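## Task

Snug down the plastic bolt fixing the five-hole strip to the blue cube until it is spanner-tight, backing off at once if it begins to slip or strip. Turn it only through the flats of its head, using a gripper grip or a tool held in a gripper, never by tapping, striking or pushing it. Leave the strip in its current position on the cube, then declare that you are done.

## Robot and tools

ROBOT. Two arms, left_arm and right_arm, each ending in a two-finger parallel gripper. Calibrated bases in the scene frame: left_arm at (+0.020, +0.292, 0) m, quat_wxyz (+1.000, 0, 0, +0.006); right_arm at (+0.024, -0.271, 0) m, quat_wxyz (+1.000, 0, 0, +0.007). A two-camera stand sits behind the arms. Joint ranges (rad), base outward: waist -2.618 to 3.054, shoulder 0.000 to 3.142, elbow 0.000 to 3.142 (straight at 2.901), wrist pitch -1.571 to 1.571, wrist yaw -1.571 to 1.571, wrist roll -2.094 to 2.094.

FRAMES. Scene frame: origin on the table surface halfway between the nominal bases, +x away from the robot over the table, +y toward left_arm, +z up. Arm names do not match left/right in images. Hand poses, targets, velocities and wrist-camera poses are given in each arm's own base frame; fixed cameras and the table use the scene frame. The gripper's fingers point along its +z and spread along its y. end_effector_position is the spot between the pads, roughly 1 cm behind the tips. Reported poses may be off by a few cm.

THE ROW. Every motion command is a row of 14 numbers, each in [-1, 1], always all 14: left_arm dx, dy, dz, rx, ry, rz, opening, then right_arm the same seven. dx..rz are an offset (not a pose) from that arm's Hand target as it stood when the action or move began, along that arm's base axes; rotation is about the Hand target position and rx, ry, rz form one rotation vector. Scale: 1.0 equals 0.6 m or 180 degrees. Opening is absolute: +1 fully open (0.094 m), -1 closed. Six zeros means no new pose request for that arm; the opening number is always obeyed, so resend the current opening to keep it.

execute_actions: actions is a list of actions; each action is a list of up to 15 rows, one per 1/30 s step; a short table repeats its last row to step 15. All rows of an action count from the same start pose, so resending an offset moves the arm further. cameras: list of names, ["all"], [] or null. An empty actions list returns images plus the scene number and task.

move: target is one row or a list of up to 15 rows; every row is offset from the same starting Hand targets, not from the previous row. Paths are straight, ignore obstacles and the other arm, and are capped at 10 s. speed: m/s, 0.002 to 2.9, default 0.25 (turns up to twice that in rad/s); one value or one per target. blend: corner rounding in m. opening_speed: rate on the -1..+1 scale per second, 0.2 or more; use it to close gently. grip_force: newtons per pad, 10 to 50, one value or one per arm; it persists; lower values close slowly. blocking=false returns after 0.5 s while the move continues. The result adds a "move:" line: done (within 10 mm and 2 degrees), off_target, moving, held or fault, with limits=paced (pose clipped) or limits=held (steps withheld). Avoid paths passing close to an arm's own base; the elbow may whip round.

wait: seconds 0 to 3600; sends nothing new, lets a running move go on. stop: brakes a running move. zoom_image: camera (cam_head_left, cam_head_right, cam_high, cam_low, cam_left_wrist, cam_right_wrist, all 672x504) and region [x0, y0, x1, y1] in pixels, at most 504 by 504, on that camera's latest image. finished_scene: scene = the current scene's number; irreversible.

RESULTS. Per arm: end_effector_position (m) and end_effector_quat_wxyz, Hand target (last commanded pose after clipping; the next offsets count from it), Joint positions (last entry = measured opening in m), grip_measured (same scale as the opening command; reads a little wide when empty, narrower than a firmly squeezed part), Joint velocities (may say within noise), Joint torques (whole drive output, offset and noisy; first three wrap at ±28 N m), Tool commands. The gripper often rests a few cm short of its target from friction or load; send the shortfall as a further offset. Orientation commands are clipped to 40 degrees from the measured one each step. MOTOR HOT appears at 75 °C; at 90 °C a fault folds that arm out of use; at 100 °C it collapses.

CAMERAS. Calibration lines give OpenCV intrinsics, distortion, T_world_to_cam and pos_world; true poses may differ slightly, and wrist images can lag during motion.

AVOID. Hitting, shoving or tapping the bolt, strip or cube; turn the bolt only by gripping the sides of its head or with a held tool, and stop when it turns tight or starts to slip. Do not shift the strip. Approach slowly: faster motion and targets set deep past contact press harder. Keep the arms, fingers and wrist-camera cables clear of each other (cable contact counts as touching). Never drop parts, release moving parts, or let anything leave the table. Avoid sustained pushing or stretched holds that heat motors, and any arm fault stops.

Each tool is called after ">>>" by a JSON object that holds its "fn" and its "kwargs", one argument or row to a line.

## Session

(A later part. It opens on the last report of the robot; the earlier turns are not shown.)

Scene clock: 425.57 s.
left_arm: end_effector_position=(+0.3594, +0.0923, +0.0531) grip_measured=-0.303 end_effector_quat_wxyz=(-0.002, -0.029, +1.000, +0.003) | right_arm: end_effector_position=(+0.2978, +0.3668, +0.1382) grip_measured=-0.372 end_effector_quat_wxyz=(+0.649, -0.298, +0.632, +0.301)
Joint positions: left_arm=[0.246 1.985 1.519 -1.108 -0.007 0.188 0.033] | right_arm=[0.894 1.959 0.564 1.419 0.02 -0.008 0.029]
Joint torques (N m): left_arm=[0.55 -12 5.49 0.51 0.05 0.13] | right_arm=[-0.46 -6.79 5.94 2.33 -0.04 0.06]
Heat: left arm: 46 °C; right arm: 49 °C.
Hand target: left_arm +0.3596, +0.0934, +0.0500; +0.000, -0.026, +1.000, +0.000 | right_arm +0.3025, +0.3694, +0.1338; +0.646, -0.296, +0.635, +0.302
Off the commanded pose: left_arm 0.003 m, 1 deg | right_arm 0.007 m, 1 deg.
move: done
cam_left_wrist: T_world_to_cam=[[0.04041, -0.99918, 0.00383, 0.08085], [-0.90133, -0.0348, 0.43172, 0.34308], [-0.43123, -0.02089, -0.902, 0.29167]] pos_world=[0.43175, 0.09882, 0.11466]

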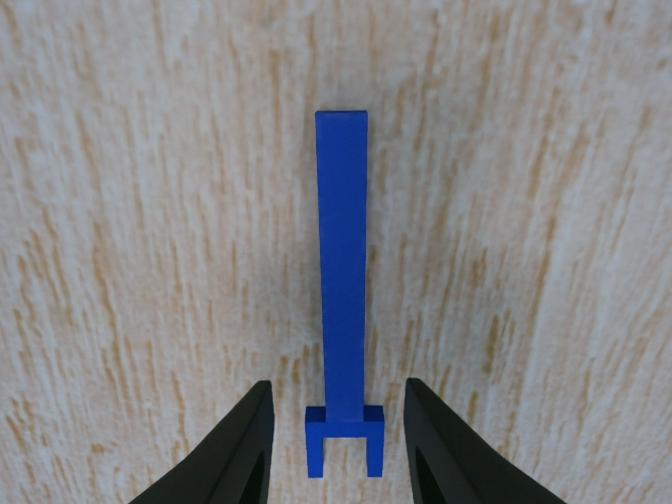

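>>> {"fn": "move", "kwargs": {
  "target": [
    [0.0,-0.0033,-0.0925,0,0,0,-0.3,0,0,0,0,0,0,-0.6],
    [0.0,-0.0033,-0.078,0,0,0,-0.3,0,0,0,0,0,0,-0.6],
    [0.0,-0.0033,-0.078,0,0,0,-0.9,0,0,0,0,0,0,-0.6]
  ],
  "speed": 0.07
}}

>>> {"fn": "move", "kwargs": {
  "target": [
    [0.0,0,0.05,0,0,0,-0.9,0,0,0,0,0,0,-0.6],
    [0.0,0,0.05,0,0,-0.4778,-0.9,0,0,0,0,0,0,-0.6]
  ],
  "speed": [0.1,0.3],
  "cameras": ["cam_left_wrist"]
}}

Scene clock: 442.73 s.
left_arm: end_effector_position=(+0.3557, +0.0899, +0.0056) grip_measured=-0.715 end_effector_quat_wxyz=(-0.007, -0.028, +1.000, -0.002) | right_arm: end_effector_position=(+0.2978, +0.3668, +0.1382) grip_measured=-0.372 end_effector_quat_wxyz=(+0.649, -0.298, +0.632, +0.301)
Joint positions: left_arm=[0.245 2.037 1.396 -0.946 0 0.189 0.013] | right_arm=[0.894 1.959 0.564 1.419 0.02 -0.008 0.029]
Joint torques (N m): left_arm=[0.14 -11.86 5.81 0.58 0 0.07] | right_arm=[-0.47 -6.79 5.97 2.33 -0.03 0.05]
Heat: left arm: 44 °C; right arm: 50 °C.
Hand target: left_arm +0.3596, +0.0915, +0.0032; +0.000, -0.026, +1.000, +0.000 | right_arm +0.3025, +0.3694, +0.1338; +0.646, -0.296, +0.635, +0.302
Off the commanded pose: left_arm 0.005 m, 1 deg | right_arm 0.007 m, 1 deg.
move: done

Scene clock: 447.17 s.
left_arm: end_effector_position=(+0.3457, +0.0894, +0.0127) grip_measured=-0.715 end_effector_quat_wxyz=(-0.023, +0.658, +0.753, -0.024) | right_arm: end_effector_position=(+0.2978, +0.3668, +0.1382) grip_measured=-0.372 end_effector_quat_wxyz=(+0.649, -0.298, +0.632, +0.301)
Joint positions: left_arm=[0.245 2.037 1.424 -1.023 -0.011 1.681 0.013] | right_arm=[0.894 1.959 0.564 1.419 0.02 -0.008 0.029]
Joint torques (N m): left_arm=[0.1 -16.02 9.25 0.23 0.08 0.17] | right_arm=[-0.47 -6.8 5.97 2.33 -0.05 0.06]
Heat: left arm: 45 °C; right arm: 50 °C.
Hand target: left_arm +0.3596, +0.0915, +0.0333; +0.000, +0.663, +0.749, +0.000 | right_arm +0.3025, +0.3694, +0.1338; +0.646, -0.296, +0.635, +0.302
Off the commanded pose: left_arm 0.025 m, 4 deg | right_arm 0.007 m, 1 deg.
move: off_target (left_arm)
cam_left_wrist: T_world_to_cam=[[-0.99029, -0.11694, 0.07519, 0.35526], [-0.07381, 0.90055, 0.42844, -0.02156], [-0.11781, 0.41873, -0.90044, 0.10153]] pos_world=[0.36218, 0.01845, 0.07394]

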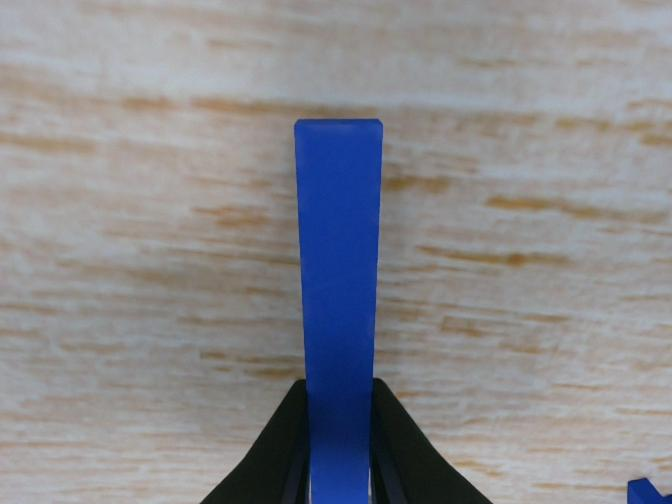

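>>> {"fn": "move", "kwargs": {
  "target": [
    [0.0,0,-0.0617,0,0,0,-0.9,0,0,0,0,0,0,-0.6],
    [0.0,0,-0.0617,0,0,0,-0.3,0,0,0,0,0,0,-0.6],
    [0.0,0,0.09,0,0,0.1,-0.3,0,0,0,0,0,0,-0.6],
    [0.0,0,0.09,0,0,0.5,-0.3,0,0,0,0,0,0,-0.6],
    [0.0,0,0.05,0,0,0.99,-0.3,0,0,0,0,0,0,-0.6]
  ],
  "speed": [0.08,0.08,0.15,0.5,0.5],
  "blend": [0,0,0.01,0.01,0],
  "cameras": ["cam_left_wrist"]
}}

>>> {"fn": "zoom_image", "kwargs": {
  "camera": "cam_left_wrist",
  "region": [220, 250, 470, 500]
}}

Scene clock: 466.20 s.
left_arm: end_effector_position=(+0.3601, +0.0899, +0.0598) grip_measured=-0.303 end_effector_quat_wxyz=(+0.011, +0.735, -0.678, +0.003) | right_arm: end_effector_position=(+0.2978, +0.3668, +0.1382) grip_measured=-0.372 end_effector_quat_wxyz=(+0.649, -0.298, +0.632, +0.301)
Joint positions: left_arm=[0.25 1.991 1.554 -1.148 0.017 -1.401 0.033] | right_arm=[0.894 1.959 0.564 1.419 0.02 -0.008 0.029]
Joint torques (N m): left_arm=[-0.29 -13.78 5.44 0.44 -0.14 -0.09] | right_arm=[-0.46 -6.79 5.96 2.33 -0.03 0.06]
Heat: left arm: 46 °C; right arm: 50 °C.
Hand target: left_arm +0.3595, +0.0915, +0.0632; +0.000, +0.738, -0.675, +0.000 | right_arm +0.3025, +0.3694, +0.1338; +0.646, -0.296, +0.635, +0.302
Off the commanded pose: left_arm 0.004 m, 1 deg | right_arm 0.007 m, 1 deg.
move: done
cam_left_wrist: T_world_to_cam=[[0.99797, 0.06365, -0.0016, -0.36163], [0.05771, -0.89365, 0.44504, 0.07176], [0.0269, -0.44423, -0.89551, 0.17062]] pos_world=[0.35217, 0.16294, 0.12028]

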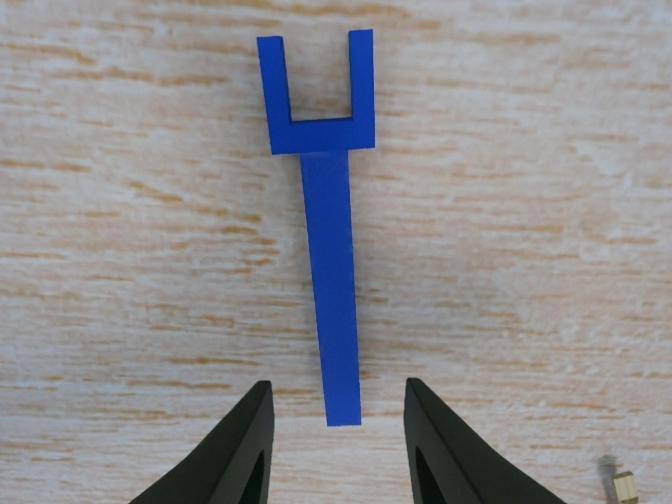

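Scaled by 2.016 from the camera's image (finer frame: 960x720).

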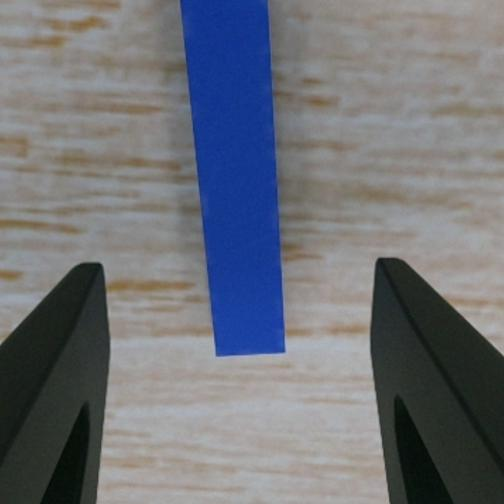

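>>> {"fn": "move", "kwargs": {
  "target": [
    [-0.0042,-0.0183,0.0,0,0,0.0139,-0.3,0,0,0,0,0,0,-0.6],
    [-0.0042,-0.0183,-0.112,0,0,0.0139,-0.3,0,0,0,0,0,0,-0.6]
  ],
  "speed": 0.08,
  "cameras": ["cam_left_wrist"]
}}

>>> {"fn": "zoom_image", "kwargs": {
  "camera": "cam_left_wrist",
  "region": [220, 250, 470, 500]
}}

Scene clock: 487.90 s.
left_arm: end_effector_position=(+0.3560, +0.0794, +0.0058) grip_measured=-0.302 end_effector_quat_wxyz=(+0.006, +0.751, -0.660, +0.006) | right_arm: end_effector_position=(+0.2978, +0.3668, +0.1382) grip_measured=-0.372 end_effector_quat_wxyz=(+0.649, -0.298, +0.632, +0.301)
Joint positions: left_arm=[0.225 2.019 1.37 -0.925 0.016 -1.474 0.033] | right_arm=[0.894 1.959 0.564 1.419 0.02 -0.008 0.029]
Joint torques (N m): left_arm=[-0.49 -10.76 4.21 0.69 -0.14 -0.11] | right_arm=[-0.47 -6.78 5.96 2.33 -0.03 0.06]
Heat: left arm: 45 °C; right arm: 50 °C.
Hand target: left_arm +0.3571, +0.0804, -0.0040; +0.000, +0.753, -0.658, +0.000 | right_arm +0.3025, +0.3694, +0.1338; +0.646, -0.296, +0.635, +0.302
Off the commanded pose: left_arm 0.010 m, 1 deg | right_arm 0.007 m, 1 deg.
move: done
cam_left_wrist: T_world_to_cam=[[0.99378, 0.11108, 0.00789, -0.35937], [0.09615, -0.89165, 0.4424, 0.07284], [0.05618, -0.43889, -0.89679, 0.10687]] pos_world=[0.34413, 0.15177, 0.06646]

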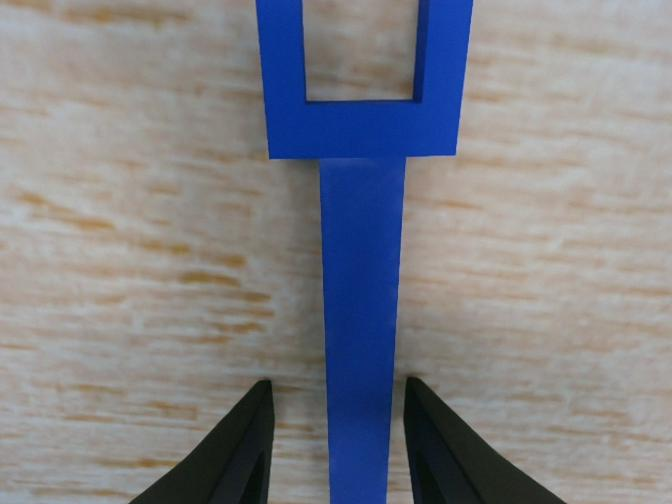

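Scaled by 2.016 from the camera's image (finer frame: 960x720).

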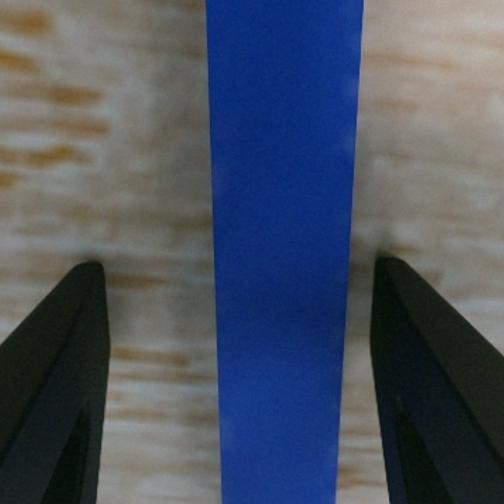

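>>> {"fn": "move", "kwargs": {
  "target": [
    [0,0,0.012,0,0,0,-0.3,0,0,0,0,0,0,-0.6],
    [0,0,0.012,0,0,0,-0.9,0,0,0,0,0,0,-0.6]
  ],
  "speed": 0.05
}}

>>> {"fn": "move", "kwargs": {
  "target": [
    [0,0,0.33,0,0,-0.08,-0.9,0,0,0,0,0,0,-0.6],
    [-0.12,-0.2,0.33,0,0,-0.45,-0.9,0,0,0,0,0,0,-0.6],
    [-0.2068,-0.381,0.33,0,0,-0.785,-0.9,0,0,0,0,0,0,-0.6],
    [-0.2068,-0.381,0.29,0,0,-0.785,-0.9,0,0,0,0,0,0,-0.6]
  ],
  "speed": [0.15,0.3,0.2,0.08],
  "blend": [0.02,0.03,0,0],
  "cameras": ["cam_left_wrist","cam_right_wrist"]
}}

>>> {"fn": "zoom_image", "kwargs": {
  "camera": "cam_left_wrist",
  "region": [220, 0, 460, 170]
}}

Scene clock: 525.20 s.
left_arm: end_effector_position=(+0.3542, +0.0792, +0.0058) grip_measured=-0.715 end_effector_quat_wxyz=(+0.009, +0.751, -0.660, +0.003) | right_arm: end_effector_position=(+0.2978, +0.3668, +0.1382) grip_measured=-0.372 end_effector_quat_wxyz=(+0.649, -0.298, +0.632, +0.301)
Joint positions: left_arm=[0.225 2.019 1.37 -0.933 0.015 -1.475 0.013] | right_arm=[0.894 1.959 0.564 1.419 0.02 -0.008 0.029]
Joint torques (N m): left_arm=[-0.5 -11.69 5.67 0.53 -0.12 -0.11] | right_arm=[-0.5 -6.82 5.97 2.32 -0.03 0.06]
Heat: left arm: 43 °C; right arm: 50 °C.
Hand target: left_arm +0.3571, +0.0805, +0.0032; +0.000, +0.753, -0.658, +0.000 | right_arm +0.3025, +0.3694, +0.1338; +0.646, -0.296, +0.635, +0.302
Off the commanded pose: left_arm 0.004 m, 1 deg | right_arm 0.007 m, 1 deg.
move: done

Scene clock: 532.63 s.
left_arm: end_effector_position=(+0.2329, -0.1473, +0.1746) grip_measured=-0.715 end_effector_quat_wxyz=(-0.013, +0.363, +0.932, -0.001) | right_arm: end_effector_position=(+0.2978, +0.3668, +0.1382) grip_measured=-0.372 end_effector_quat_wxyz=(+0.649, -0.298, +0.632, +0.301)
Joint positions: left_arm=[-0.563 1.621 1.552 -1.525 0.006 0.18 0.013] | right_arm=[0.894 1.959 0.564 1.419 0.02 -0.008 0.029]
Joint torques (N m): left_arm=[-0.61 -9.84 5.45 0.49 -0.06 0.13] | right_arm=[-0.47 -6.76 5.94 2.32 -0.04 0.05]
Heat: left arm: 44 °C; right arm: 50 °C.
Hand target: left_arm +0.2330, -0.1481, +0.1772; +0.000, +0.372, +0.928, +0.000 | right_arm +0.3025, +0.3694, +0.1338; +0.646, -0.296, +0.635, +0.302
Off the commanded pose: left_arm 0.003 m, 2 deg | right_arm 0.007 m, 1 deg.
move: done
cam_left_wrist: T_world_to_cam=[[-0.68866, -0.72479, 0.0206, 0.05333], [-0.64182, 0.62255, 0.44777, 0.20193], [-0.33737, 0.29514, -0.89391, 0.36497]] pos_world=[0.28946, -0.19478, 0.23474]
cam_right_wrist: T_world_to_cam=[[0.76404, -0.6447, 0.02461, 0.00434], [-0.24357, -0.32357, -0.91432, 0.3539], [0.59742, 0.69258, -0.40425, -0.28839]] pos_world=[0.25517, 0.31704, 0.20689]

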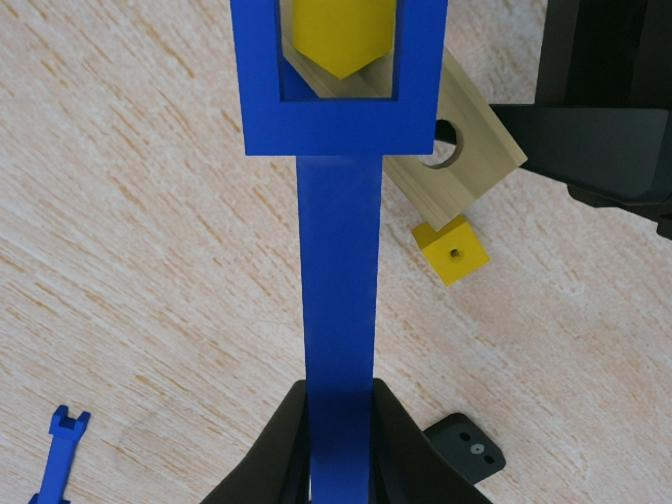

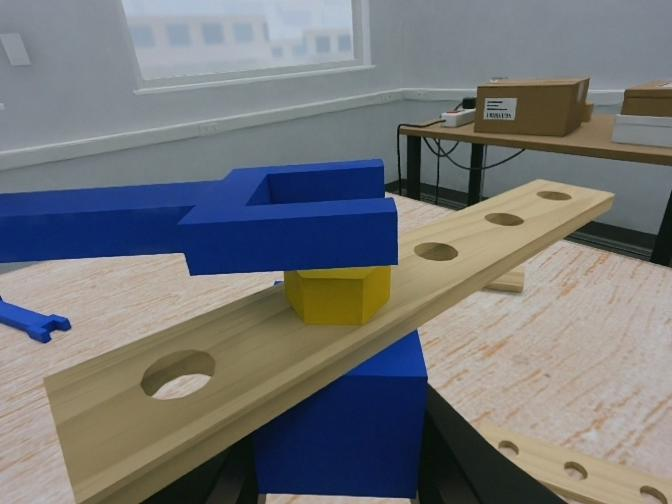

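Scaled by 2.100 from the camera's image (finer frame: 960x720).

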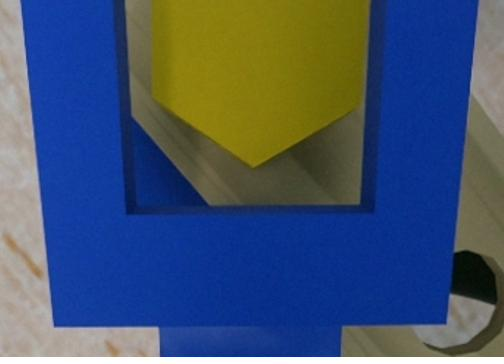

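>>> {"fn": "move", "kwargs": {
  "target": [-0.0015,-0.002,-0.0153,0,0,-0.0039,-0.9,0,0,0,0,0,0,-0.6],
  "speed": 0.03,
  "cameras": ["cam_left_wrist","cam_right_wrist"]
}}

>>> {"fn": "zoom_image", "kwargs": {
  "camera": "cam_left_wrist",
  "region": [220, 0, 460, 170]
}}

>>> {"fn": "zoom_image", "kwargs": {
  "camera": "cam_right_wrist",
  "region": [150, 180, 450, 400]
}}

Scene clock: 561.70 s.
left_arm: end_effector_position=(+0.2321, -0.1484, +0.1639) grip_measured=-0.715 end_effector_quat_wxyz=(-0.016, +0.369, +0.929, +0.000) | right_arm: end_effector_position=(+0.2978, +0.3668, +0.1382) grip_measured=-0.372 end_effector_quat_wxyz=(+0.649, -0.298, +0.632, +0.301)
Joint positions: left_arm=[-0.568 1.621 1.509 -1.489 0.006 0.187 0.013] | right_arm=[0.894 1.959 0.564 1.419 0.02 -0.008 0.029]
Joint torques (N m): left_arm=[-0.64 -10.5 5.5 0.49 -0.06 0.15] | right_arm=[-0.49 -6.8 5.96 2.33 -0.03 0.05]
Heat: left arm: 43 °C; right arm: 50 °C.
Hand target: left_arm +0.2321, -0.1492, +0.1680; +0.000, +0.378, +0.926, +0.000 | right_arm +0.3025, +0.3694, +0.1338; +0.646, -0.296, +0.635, +0.302
Off the commanded pose: left_arm 0.004 m, 2 deg | right_arm 0.007 m, 1 deg.
move: done
cam_left_wrist: T_world_to_cam=[[-0.69737, -0.71638, 0.02176, 0.05533], [-0.63159, 0.62862, 0.45379, 0.20444], [-0.33877, 0.30272, -0.89084, 0.35642]] pos_world=[0.28845, -0.19677, 0.22354]
cam_right_wrist: T_world_to_cam=[[0.76404, -0.6447, 0.02461, 0.00434], [-0.24357, -0.32357, -0.91432, 0.3539], [0.59742, 0.69258, -0.40425, -0.28839]] pos_world=[0.25517, 0.31704, 0.20689]

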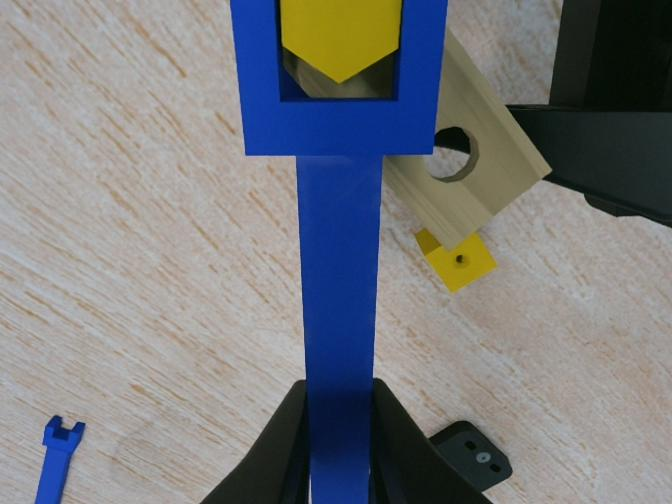

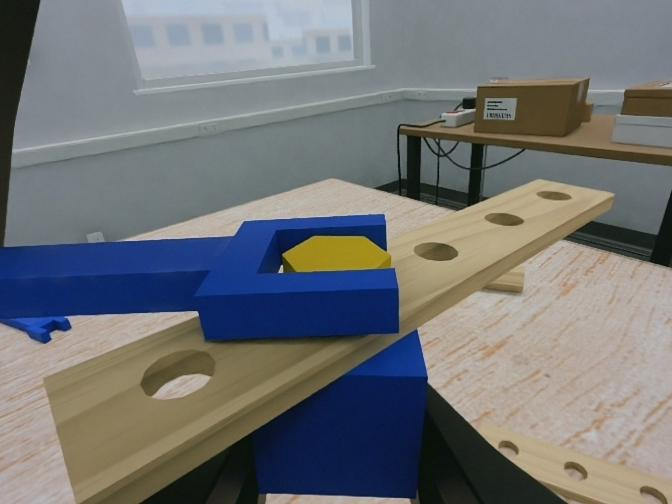

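Scaled by 2.100 from the camera's image (finer frame: 960x720).

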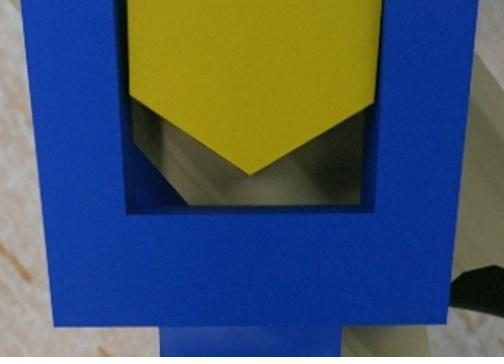

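Scaled by 1.680 from the camera's image (finer frame: 960x720).

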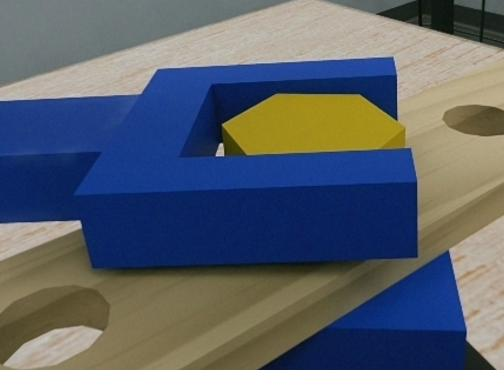

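>>> {"fn": "move", "kwargs": {
  "target": [
    [0.0165,0.0152,0.003,0,0,-0.0478,-0.9,0,0,0,0,0,0,-0.6],
    [0.0353,0.027,0.005,0,0,-0.1033,-0.9,0,0,0,0,0,0,-0.6]
  ],
  "speed": 0.06,
  "blend": [0.003,0],
  "cameras": ["cam_left_wrist","cam_right_wrist"]
}}

>>> {"fn": "zoom_image", "kwargs": {
  "camera": "cam_right_wrist",
  "region": [150, 180, 450, 400]
}}

Scene clock: 582.17 s.
left_arm: end_effector_position=(+0.2486, -0.1322, +0.1638) grip_measured=-0.715 end_effector_quat_wxyz=(-0.009, +0.507, +0.862, +0.001) | right_arm: end_effector_position=(+0.2985, +0.3669, +0.1391) grip_measured=-0.372 end_effector_quat_wxyz=(+0.650, -0.297, +0.631, +0.300)
Joint positions: left_arm=[-0.494 1.631 1.519 -1.476 -0.002 0.569 0.013] | right_arm=[0.894 1.959 0.566 1.419 0.023 -0.008 0.029]
Joint torques (N m): left_arm=[0.47 -7.92 9.58 0.26 0 0.43] | right_arm=[-0.47 -6.83 5.75 2.32 -0.07 0.06]
Heat: left arm: 43 °C; right arm: 50 °C.
Hand target: left_arm +0.2533, -0.1332, +0.1711; +0.000, +0.522, +0.853, +0.000 | right_arm +0.3025, +0.3695, +0.1338; +0.646, -0.296, +0.635, +0.302
Off the commanded pose: left_arm 0.009 m, 2 deg | right_arm 0.007 m, 1 deg.
move: done
cam_left_wrist: T_world_to_cam=[[-0.88136, -0.47212, 0.01761, 0.15709], [-0.41679, 0.79452, 0.44162, 0.17513], [-0.22249, 0.38188, -0.89703, 0.33962]] pos_world=[0.28701, -0.19467, 0.22454]
cam_right_wrist: T_world_to_cam=[[0.76231, -0.64675, 0.02448, 0.00521], [-0.24315, -0.32124, -0.91525, 0.35402], [0.5998, 0.69175, -0.40214, -0.28919]] pos_world=[0.25557, 0.31714, 0.20759]

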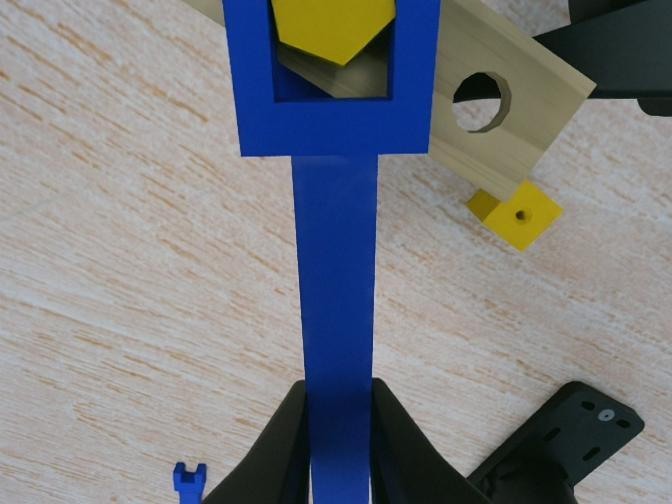

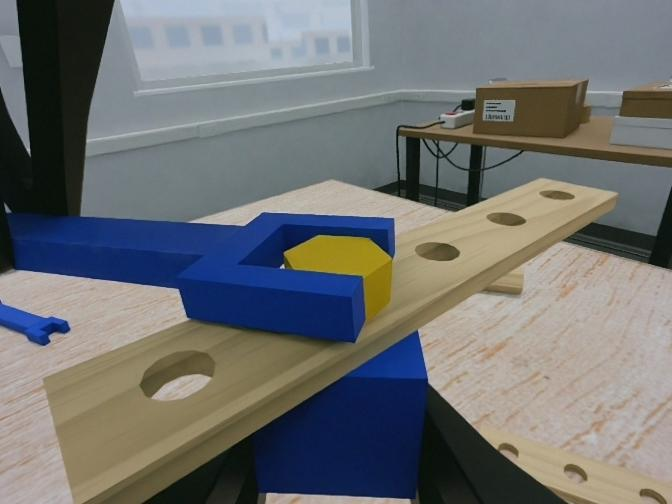

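Scaled by 1.680 from the camera's image (finer frame: 960x720).

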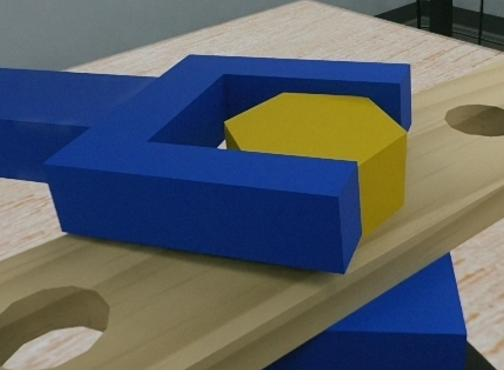

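>>> {"fn": "move", "kwargs": {
  "target": [
    [0.0142,0.0065,0.0,0,0,-0.0389,-0.9,0,0,0,0,0,0,-0.6],
    [0.0313,0.0113,0.0,0,0,-0.0833,-0.9,0,0,0,0,0,0,-0.6]
  ],
  "speed": 0.05,
  "blend": [0.003,0],
  "cameras": ["cam_left_wrist","cam_right_wrist"]
}}

>>> {"fn": "zoom_image", "kwargs": {
  "camera": "cam_right_wrist",
  "region": [150, 180, 450, 400]
}}

Scene clock: 594.00 s.
left_arm: end_effector_position=(+0.2683, -0.1275, +0.1638) grip_measured=-0.715 end_effector_quat_wxyz=(-0.005, +0.603, +0.797, -0.004) | right_arm: end_effector_position=(+0.3022, +0.3644, +0.1400) grip_measured=-0.372 end_effector_quat_wxyz=(+0.655, -0.289, +0.634, +0.293)
Joint positions: left_arm=[-0.444 1.684 1.577 -1.474 0.006 0.852 0.013] | right_arm=[0.894 1.959 0.569 1.419 0.047 -0.008 0.029]
Joint torques (N m): left_arm=[0.36 -8.55 9.52 0.22 -0.07 0.73] | right_arm=[-0.47 -6.84 5.59 2.31 -0.34 0.06]
Heat: left arm: 42 °C; right arm: 50 °C.
Hand target: left_arm +0.2721, -0.1264, +0.1710; +0.000, +0.629, +0.777, +0.000 | right_arm +0.3025, +0.3695, +0.1338; +0.646, -0.296, +0.635, +0.302
Off the commanded pose: left_arm 0.008 m, 4 deg | right_arm 0.008 m, 2 deg.
move: off_target (left_arm)
cam_left_wrist: T_world_to_cam=[[-0.96654, -0.25561, 0.0214, 0.22646], [-0.22196, 0.87527, 0.4297, 0.13967], [-0.12857, 0.41057, -0.90272, 0.32157]] pos_world=[0.29123, -0.19639, 0.22543]
cam_right_wrist: T_world_to_cam=[[0.74626, -0.66523, 0.02376, 0.01243], [-0.24981, -0.31297, -0.91632, 0.35411], [0.61701, 0.67788, -0.39974, -0.28992]] pos_world=[0.25807, 0.31562, 0.20829]

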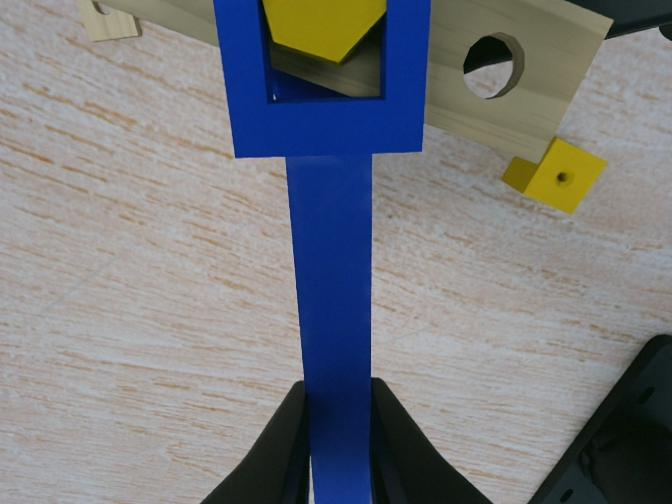

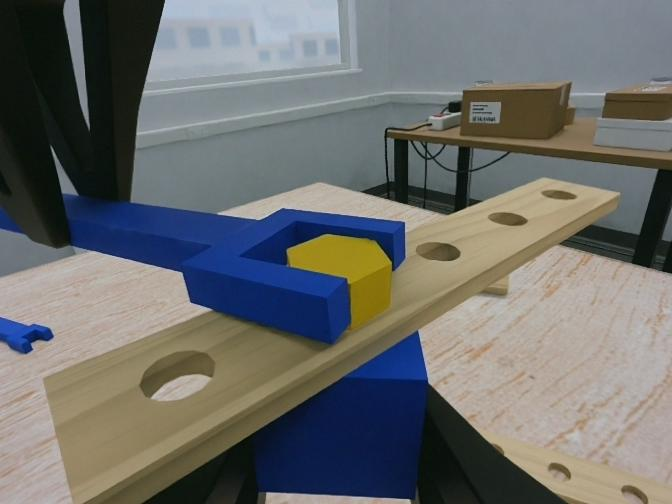

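Scaled by 1.680 from the camera's image (finer frame: 960x720).

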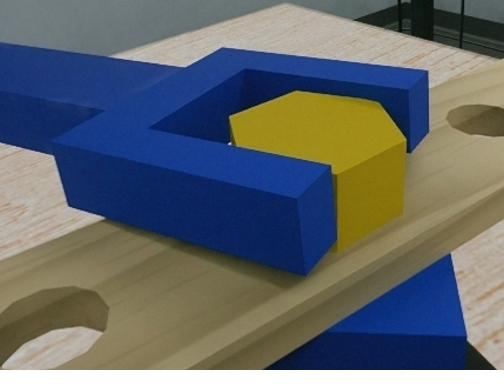

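>>> {"fn": "move", "kwargs": {
  "target": [0.026,0.001,0.0,0,0,-0.0467,-0.9,0,0,0,0,0,0,-0.6],
  "speed": 0.04
}}

>>> {"fn": "move", "kwargs": {
  "target": [0.0133,0.0,0.0,0,0,-0.0167,-0.9,0,0,0,0,0,0,-0.6],
  "speed": 0.04,
  "cameras": ["cam_left_wrist","cam_right_wrist"]
}}

>>> {"fn": "zoom_image", "kwargs": {
  "camera": "cam_right_wrist",
  "region": [200, 230, 480, 504]
}}

>>> {"fn": "zoom_image", "kwargs": {
  "camera": "cam_left_wrist",
  "region": [220, 0, 460, 170]
}}

Scene clock: 621.10 s.
left_arm: end_effector_position=(+0.2835, -0.1292, +0.1635) grip_measured=-0.715 end_effector_quat_wxyz=(-0.002, +0.656, +0.755, -0.008) | right_arm: end_effector_position=(+0.3052, +0.3617, +0.1400) grip_measured=-0.372 end_effector_quat_wxyz=(+0.658, -0.282, +0.637, +0.286)
Joint positions: left_arm=[-0.422 1.738 1.638 -1.479 0.015 1.009 0.013] | right_arm=[0.893 1.959 0.569 1.419 0.066 -0.008 0.029]
Joint torques (N m): left_arm=[0.53 -9.13 9.76 0.18 -0.15 0.81] | right_arm=[-0.34 -6.89 5.5 2.31 -0.55 0.06]
Heat: left arm: 42 °C; right arm: 50 °C.
Hand target: left_arm +0.2877, -0.1258, +0.1711; +0.000, +0.684, +0.729, +0.000 | right_arm +0.3025, +0.3695, +0.1338; +0.646, -0.296, +0.635, +0.302
Off the commanded pose: left_arm 0.009 m, 4 deg | right_arm 0.010 m, 3 deg.
move: off_target (left_arm)

Scene clock: 622.37 s.
left_arm: end_effector_position=(+0.2896, -0.1292, +0.1636) grip_measured=-0.715 end_effector_quat_wxyz=(-0.004, +0.675, +0.738, -0.010) | right_arm: end_effector_position=(+0.3067, +0.3605, +0.1400) grip_measured=-0.372 end_effector_quat_wxyz=(+0.659, -0.279, +0.638, +0.284)
Joint positions: left_arm=[-0.414 1.767 1.672 -1.49 0.016 1.069 0.013] | right_arm=[0.891 1.959 0.569 1.419 0.072 -0.008 0.029]
Joint torques (N m): left_arm=[0.64 -9.39 9.84 0.23 -0.17 0.84] | right_arm=[-0.18 -6.91 5.53 2.32 -0.62 0.06]
Heat: left arm: 42 °C; right arm: 50 °C.
Hand target: left_arm +0.2957, -0.1257, +0.1710; +0.000, +0.703, +0.711, +0.000 | right_arm +0.3025, +0.3695, +0.1338; +0.646, -0.296, +0.635, +0.302
Off the commanded pose: left_arm 0.010 m, 5 deg | right_arm 0.012 m, 3 deg.
move: off_target (left_arm)
cam_left_wrist: T_world_to_cam=[[-0.99702, -0.07107, 0.03006, 0.27797], [-0.05189, 0.90587, 0.42037, 0.10218], [-0.0571, 0.41756, -0.90685, 0.3057]] pos_world=[0.2999, -0.20045, 0.22591]
cam_right_wrist: T_world_to_cam=[[0.72713, -0.68612, 0.023, 0.02], [-0.25909, -0.3053, -0.91633, 0.35406], [0.63573, 0.66033, -0.39976, -0.28938]] pos_world=[0.26116, 0.3129, 0.20829]

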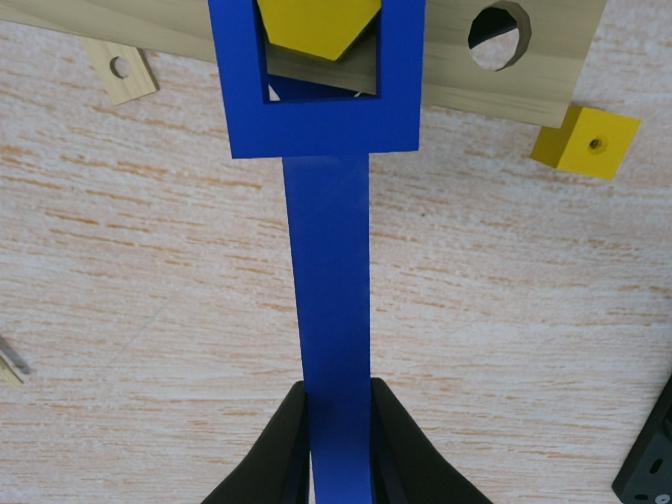

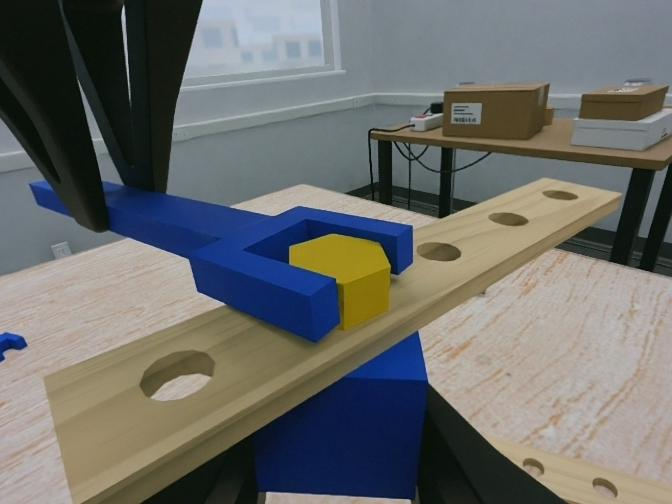

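Scaled by 1.800 from the camera's image (finer frame: 960x720).

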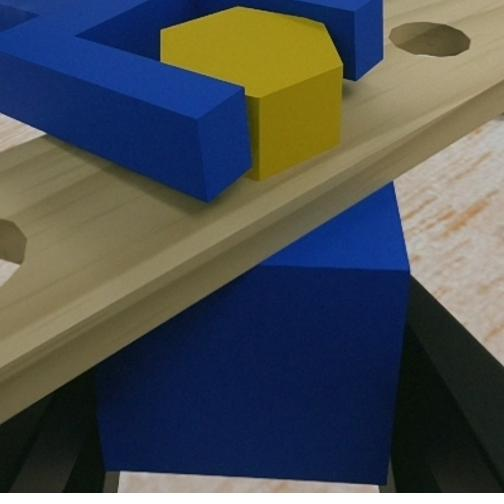

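Scaled by 2.100 from the camera's image (finer frame: 960x720).

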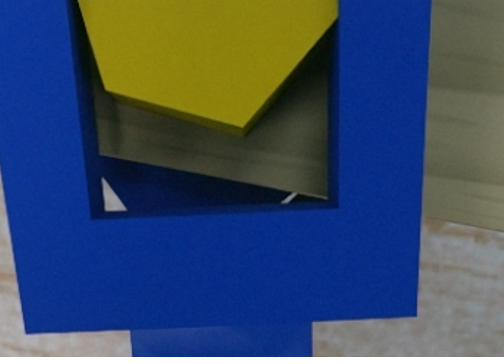

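>>> {"fn": "move", "kwargs": {
  "target": [0.0133,-0.0015,0.0,0,0,-0.0167,-0.9,0,0,0,0,0,0,-0.6],
  "speed": 0.04
}}

>>> {"fn": "move", "kwargs": {
  "target": [0.0067,-0.0008,0.0,0,0,-0.0111,-0.9,0,0,0,0,0,0,-0.6],
  "speed": 0.04,
  "cameras": ["cam_left_wrist","cam_right_wrist"]
}}

>>> {"fn": "zoom_image", "kwargs": {
  "camera": "cam_right_wrist",
  "region": [200, 230, 480, 504]
}}

>>> {"fn": "zoom_image", "kwargs": {
  "camera": "cam_left_wrist",
  "region": [220, 0, 460, 170]
}}

Scene clock: 640.63 s.
left_arm: end_effector_position=(+0.2962, -0.1302, +0.1638) grip_measured=-0.715 end_effector_quat_wxyz=(-0.006, +0.691, +0.723, -0.012) | right_arm: end_effector_position=(+0.3093, +0.3580, +0.1400) grip_measured=-0.372 end_effector_quat_wxyz=(+0.661, -0.274, +0.641, +0.278)
Joint positions: left_arm=[-0.407 1.797 1.71 -1.502 0.019 1.118 0.013] | right_arm=[0.889 1.959 0.569 1.419 0.087 -0.008 0.029]
Joint torques (N m): left_arm=[0.66 -9.68 9.85 0.26 -0.19 1.01] | right_arm=[-0.01 -6.99 5.44 2.32 -0.79 0.06]
Heat: left arm: 43 °C; right arm: 50 °C.
Hand target: left_arm +0.3037, -0.1266, +0.1711; +0.000, +0.721, +0.692, +0.000 | right_arm +0.3026, +0.3695, +0.1338; +0.646, -0.296, +0.635, +0.302
Off the commanded pose: left_arm 0.011 m, 5 deg | right_arm 0.015 m, 4 deg.
move: off_target (left_arm)

Scene clock: 641.70 s.
left_arm: end_effector_position=(+0.2995, -0.1303, +0.1637) grip_measured=-0.715 end_effector_quat_wxyz=(-0.007, +0.705, +0.709, -0.013) | right_arm: end_effector_position=(+0.3093, +0.3580, +0.1400) grip_measured=-0.372 end_effector_quat_wxyz=(+0.661, -0.274, +0.641, +0.278)
Joint positions: left_arm=[-0.403 1.813 1.729 -1.509 0.019 1.163 0.013] | right_arm=[0.889 1.959 0.569 1.419 0.087 -0.008 0.029]
Joint torques (N m): left_arm=[0.64 -9.78 9.96 0.29 -0.19 0.88] | right_arm=[-0.02 -6.99 5.44 2.31 -0.79 0.05]
Heat: left arm: 43 °C; right arm: 50 °C.
Hand target: left_arm +0.3077, -0.1271, +0.1710; +0.000, +0.734, +0.680, +0.000 | right_arm +0.3026, +0.3695, +0.1338; +0.646, -0.296, +0.635, +0.302
Off the commanded pose: left_arm 0.012 m, 5 deg | right_arm 0.015 m, 4 deg.
move: off_target (left_arm)
cam_left_wrist: T_world_to_cam=[[-0.99923, 0.01191, 0.0375, 0.29798], [0.02655, 0.90743, 0.41935, 0.0805], [-0.02904, 0.42002, -0.90705, 0.2988]] pos_world=[0.30429, -0.2021, 0.2261]
cam_right_wrist: T_world_to_cam=[[0.71553, -0.69821, 0.02256, 0.02435], [-0.26452, -0.30069, -0.9163, 0.35401], [0.64656, 0.64968, -0.39985, -0.28897]] pos_world=[0.26306, 0.31119, 0.20829]

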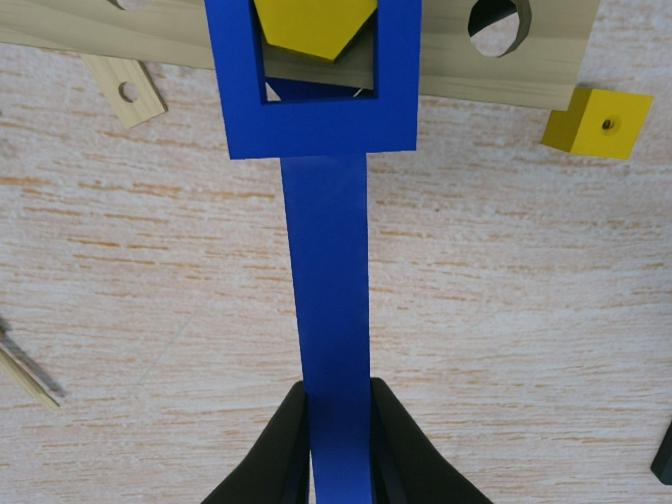

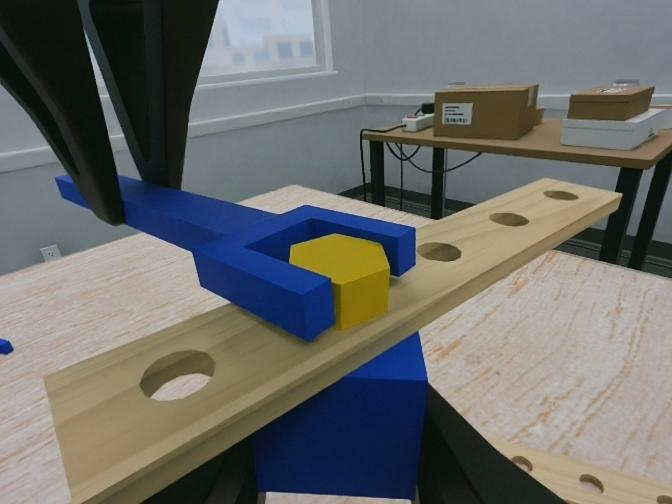

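Scaled by 1.800 from the camera's image (finer frame: 960x720).

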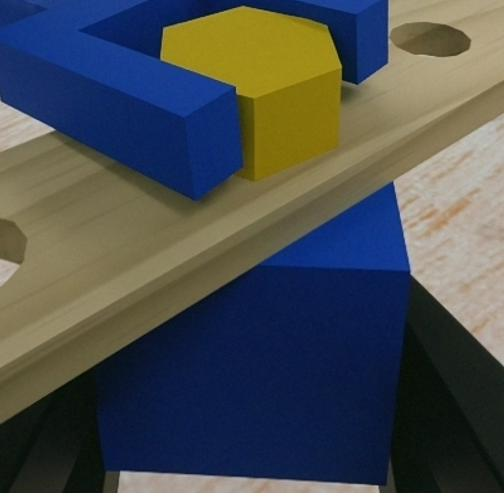

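Scaled by 2.100 from the camera's image (finer frame: 960x720).

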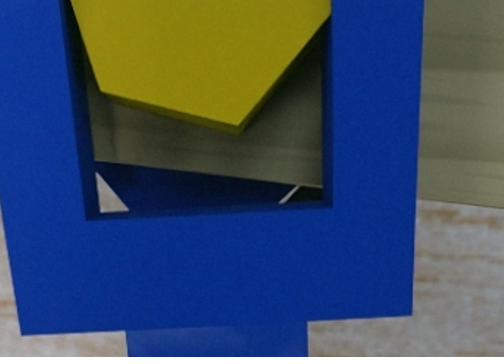

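>>> {"fn": "move", "kwargs": {
  "target": [
    [-0.0775,-0.004,0.0,0,0,0.1167,-0.9,0,0,0,0,0,0,-0.6],
    [-0.0775,-0.004,0.09,0,0,0.1167,-0.9,0,0,0,0,0,0,-0.6]
  ],
  "speed": [0.08,0.08],
  "cameras": ["cam_right_wrist","cam_left_wrist"]
}}

>>> {"fn": "zoom_image", "kwargs": {
  "camera": "cam_right_wrist",
  "region": [200, 230, 480, 504]
}}

Scene clock: 692.13 s.
left_arm: end_effector_position=(+0.2614, -0.1249, +0.2091) grip_measured=-0.715 end_effector_quat_wxyz=(+0.033, +0.595, +0.803, +0.012) | right_arm: end_effector_position=(+0.3004, +0.3661, +0.1390) grip_measured=-0.372 end_effector_quat_wxyz=(+0.650, -0.295, +0.633, +0.300)
Joint positions: left_arm=[-0.457 1.617 1.686 -1.57 -0.012 0.819 0.013] | right_arm=[0.889 1.959 0.569 1.415 0.02 -0.005 0.029]
Joint torques (N m): left_arm=[-0.69 -10.3 9.42 0.48 0.09 -0.02] | right_arm=[-0.09 -6.8 5.61 2.37 -0.05 0.04]
Heat: left arm: 43 °C; right arm: 50 °C.
Hand target: left_arm +0.2612, -0.1294, +0.2250; -0.001, +0.597, +0.802, +0.000 | right_arm +0.3025, +0.3695, +0.1338; +0.646, -0.296, +0.635, +0.302
Off the commanded pose: left_arm 0.017 m, 4 deg | right_arm 0.007 m, 1 deg.
joint sent to its limit (left arm) — joint 4 (wrist pitch), lower limit. The joint targets are off in orientation, not in position.
move: off_target (left_arm)
cam_left_wrist: T_world_to_cam=[[-0.96008, -0.27522, -0.05011, 0.23042], [-0.27234, 0.87859, 0.39232, 0.13778], [-0.06395, 0.39031, -0.91846, 0.34435]] pos_world=[0.28076, -0.19204, 0.27376]
cam_right_wrist: T_world_to_cam=[[0.76062, -0.64882, 0.02193, 0.00485], [-0.2465, -0.31988, -0.91483, 0.35462], [0.60058, 0.69044, -0.40324, -0.28946]] pos_world=[0.25757, 0.31644, 0.20759]
Images, in order (width x height): cam_left_wrist 672x504, cam_right_wrist 672x504.

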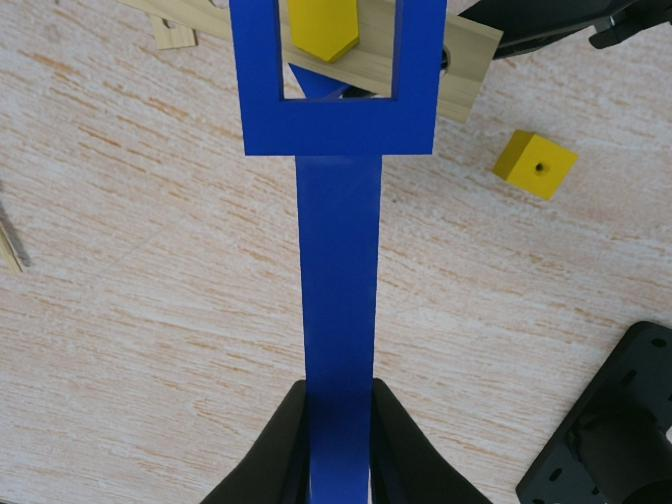

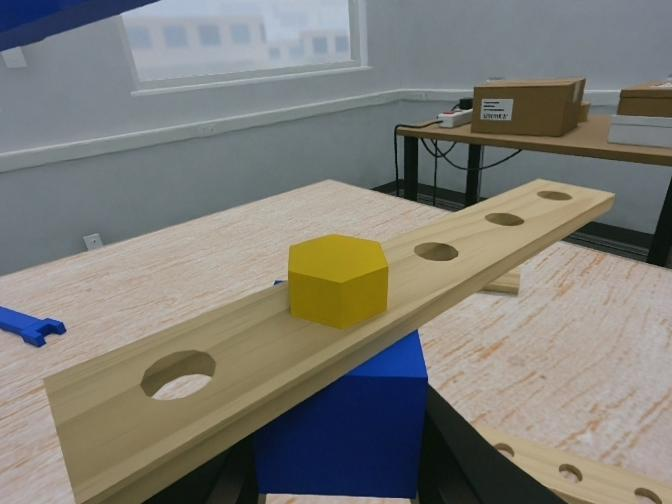

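Scaled by 1.800 from the camera's image (finer frame: 960x720).

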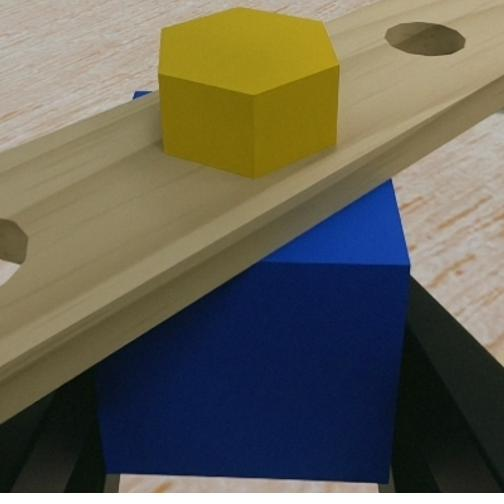

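>>> {"fn": "move", "kwargs": {
  "target": [
    [0.1147,0.3157,-0.125,0,0,0.074,-0.9,0,0,0,0,0,0,-0.6],
    [0.1147,0.3157,-0.32,0,0,0.074,-0.9,0,0,0,0,0,0,-0.6],
    [0.1147,0.3157,-0.382,0,0,0.074,-0.9,0,0,0,0,0,0,-0.6]
  ],
  "speed": [0.25,0.15,0.05],
  "blend": [0.02,0.005,0]
}}

>>> {"fn": "move", "kwargs": {
  "target": [
    [0,0,0.008,0,0,0,-0.9,0,0,0,0,0,0,-0.6],
    [0,0,0.008,0,0,0,-0.3,0,0,0,0,0,0,-0.6],
    [0,0,0.3,0,0,0,-0.3,0,0,0,0,0,0,-0.6]
  ],
  "speed": [0.05,0.05,0.15],
  "cameras": ["cam_left_wrist"]
}}

Scene clock: 722.00 s.
left_arm: end_effector_position=(+0.3286, +0.0585, +0.0056) grip_measured=-0.715 end_effector_quat_wxyz=(-0.005, +0.498, +0.867, +0.001) | right_arm: end_effector_position=(+0.3004, +0.3661, +0.1390) grip_measured=-0.372 end_effector_quat_wxyz=(+0.650, -0.295, +0.633, +0.300)
Joint positions: left_arm=[0.169 1.915 1.219 -0.881 -0.008 1.211 0.013] | right_arm=[0.889 1.959 0.569 1.415 0.02 -0.005 0.029]
Joint torques (N m): left_arm=[0.66 -9.5 4.25 0.77 0.05 0.14] | right_arm=[-0.1 -6.82 5.61 2.36 -0.04 0.03]
Heat: left arm: 43 °C; right arm: 49 °C.
Hand target: left_arm +0.3301, +0.0599, -0.0042; +0.000, +0.500, +0.866, +0.000 | right_arm +0.3025, +0.3695, +0.1338; +0.646, -0.296, +0.635, +0.302
Off the commanded pose: left_arm 0.010 m, 1 deg | right_arm 0.007 m, 1 deg.
move: done

Scene clock: 725.30 s.
left_arm: end_effector_position=(+0.3258, +0.0603, +0.1669) grip_measured=-0.303 end_effector_quat_wxyz=(-0.013, +0.497, +0.868, -0.002) | right_arm: end_effector_position=(+0.3004, +0.3661, +0.1390) grip_measured=-0.372 end_effector_quat_wxyz=(+0.650, -0.295, +0.633, +0.300)
Joint positions: left_arm=[0.173 1.836 1.771 -1.53 -0.013 1.213 0.033] | right_arm=[0.889 1.959 0.569 1.415 0.02 -0.005 0.029]
Joint torques (N m): left_arm=[0.35 -10.59 9.65 0.24 0.1 0.12] | right_arm=[-0.1 -6.79 5.63 2.36 -0.04 0.02]
Heat: left arm: 43 °C; right arm: 48 °C.
Hand target: left_arm +0.3301, +0.0599, +0.1758; +0.000, +0.500, +0.866, +0.000 | right_arm +0.3025, +0.3695, +0.1338; +0.646, -0.296, +0.635, +0.302
Off the commanded pose: left_arm 0.010 m, 2 deg | right_arm 0.007 m, 1 deg.
move: done
cam_left_wrist: T_world_to_cam=[[-0.8703, -0.49175, 0.02742, 0.31198], [-0.42966, 0.78527, 0.44581, 0.05708], [-0.24076, 0.37621, -0.89471, 0.29197]] pos_world=[0.36634, -0.00125, 0.22723]

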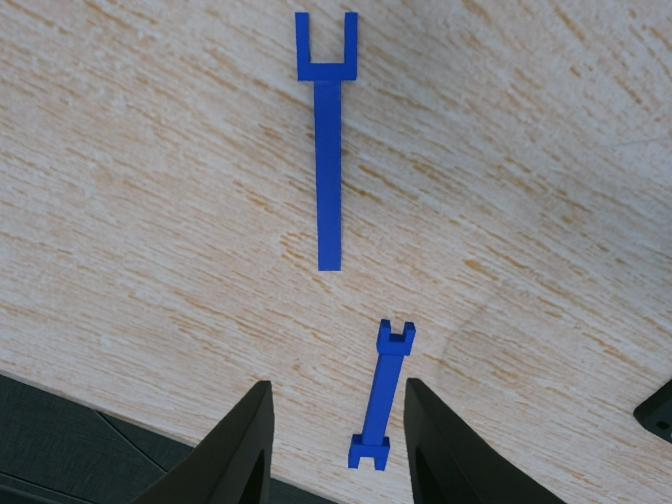

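>>> {"fn": "move", "kwargs": {
  "target": [
    [0,0,0.07,0,0,0,-0.3,0,0,0,0,0,0,-0.6],
    [-0.066,-0.4358,0.055,0,0,-0.0528,-0.3,0,0,0,0,0,0,-0.6],
    [-0.066,-0.4358,0.01,0,0,-0.0528,-0.3,0,0,0,0,0,0,-0.6]
  ],
  "speed": [0.15,0.25,0.08],
  "blend": [0.02,0,0],
  "cameras": ["cam_left_wrist","cam_right_wrist"]
}}

>>> {"fn": "zoom_image", "kwargs": {
  "camera": "cam_left_wrist",
  "region": [240, 304, 440, 504]
}}

Scene clock: 738.77 s.
left_arm: end_effector_position=(+0.2913, -0.1986, +0.1810) grip_measured=-0.303 end_effector_quat_wxyz=(+0.006, +0.572, +0.820, +0.003) | right_arm: end_effector_position=(+0.3004, +0.3661, +0.1390) grip_measured=-0.372 end_effector_quat_wxyz=(+0.650, -0.295, +0.633, +0.300)
Joint positions: left_arm=[-0.604 1.901 1.914 -1.572 -0.006 0.614 0.033] | right_arm=[0.889 1.959 0.569 1.415 0.02 -0.005 0.029]
Joint torques (N m): left_arm=[-0.49 -10.81 7.05 0.37 0.04 -0.11] | right_arm=[-0.09 -6.82 5.61 2.36 -0.04 0.03]
Heat: left arm: 43 °C; right arm: 48 °C.
Hand target: left_arm +0.2905, -0.2015, +0.1818; +0.000, +0.570, +0.822, +0.000 | right_arm +0.3025, +0.3695, +0.1338; +0.646, -0.296, +0.635, +0.302
Off the commanded pose: left_arm 0.003 m, 1 deg | right_arm 0.007 m, 1 deg.
joint sent to its limit (left arm) — joint 4 (wrist pitch), lower limit. The joint targets still meet the commanded pose.
move: done
cam_left_wrist: T_world_to_cam=[[-0.9441, -0.32966, -0.00209, 0.2132], [-0.29971, 0.85566, 0.42193, 0.21976], [-0.13731, 0.39897, -0.90663, 0.37022]] pos_world=[0.31798, -0.26547, 0.24337]
cam_right_wrist: T_world_to_cam=[[0.76062, -0.64882, 0.02193, 0.00485], [-0.2465, -0.31988, -0.91483, 0.35462], [0.60058, 0.69044, -0.40324, -0.28946]] pos_world=[0.25757, 0.31644, 0.20759]

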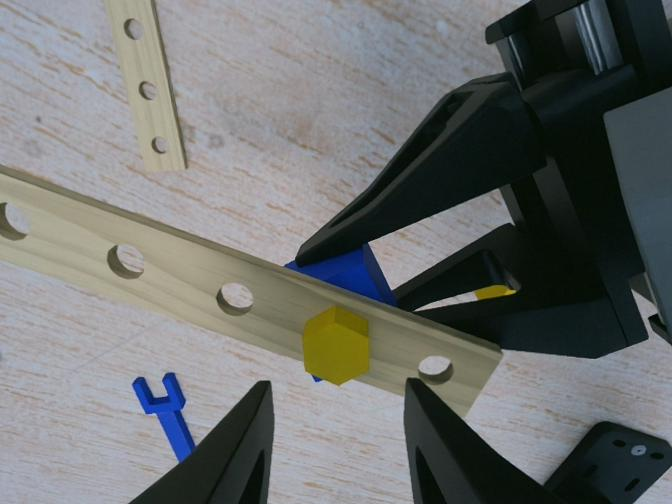

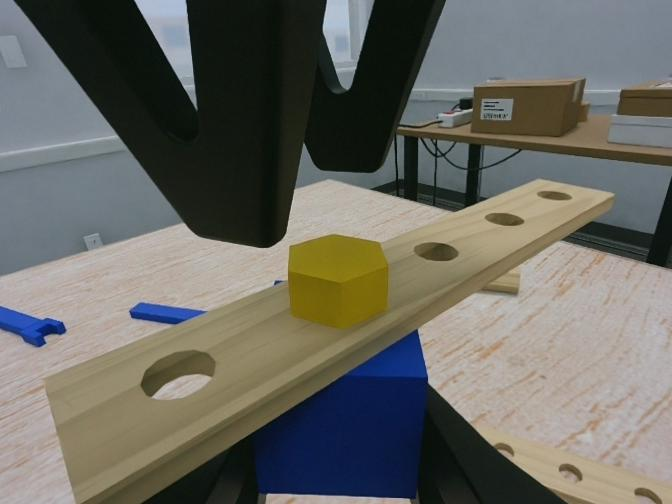

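Scaled by 2.520 from the camera's image (finer frame: 960x720).

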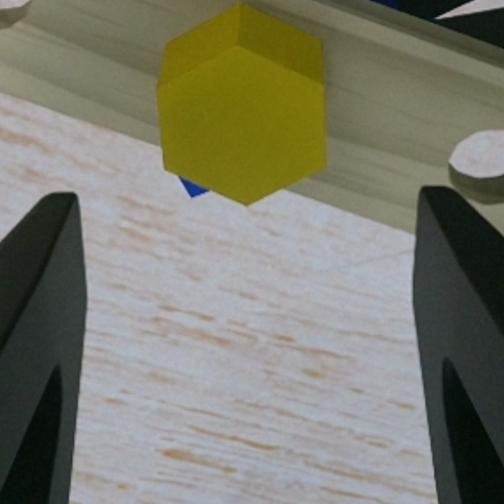

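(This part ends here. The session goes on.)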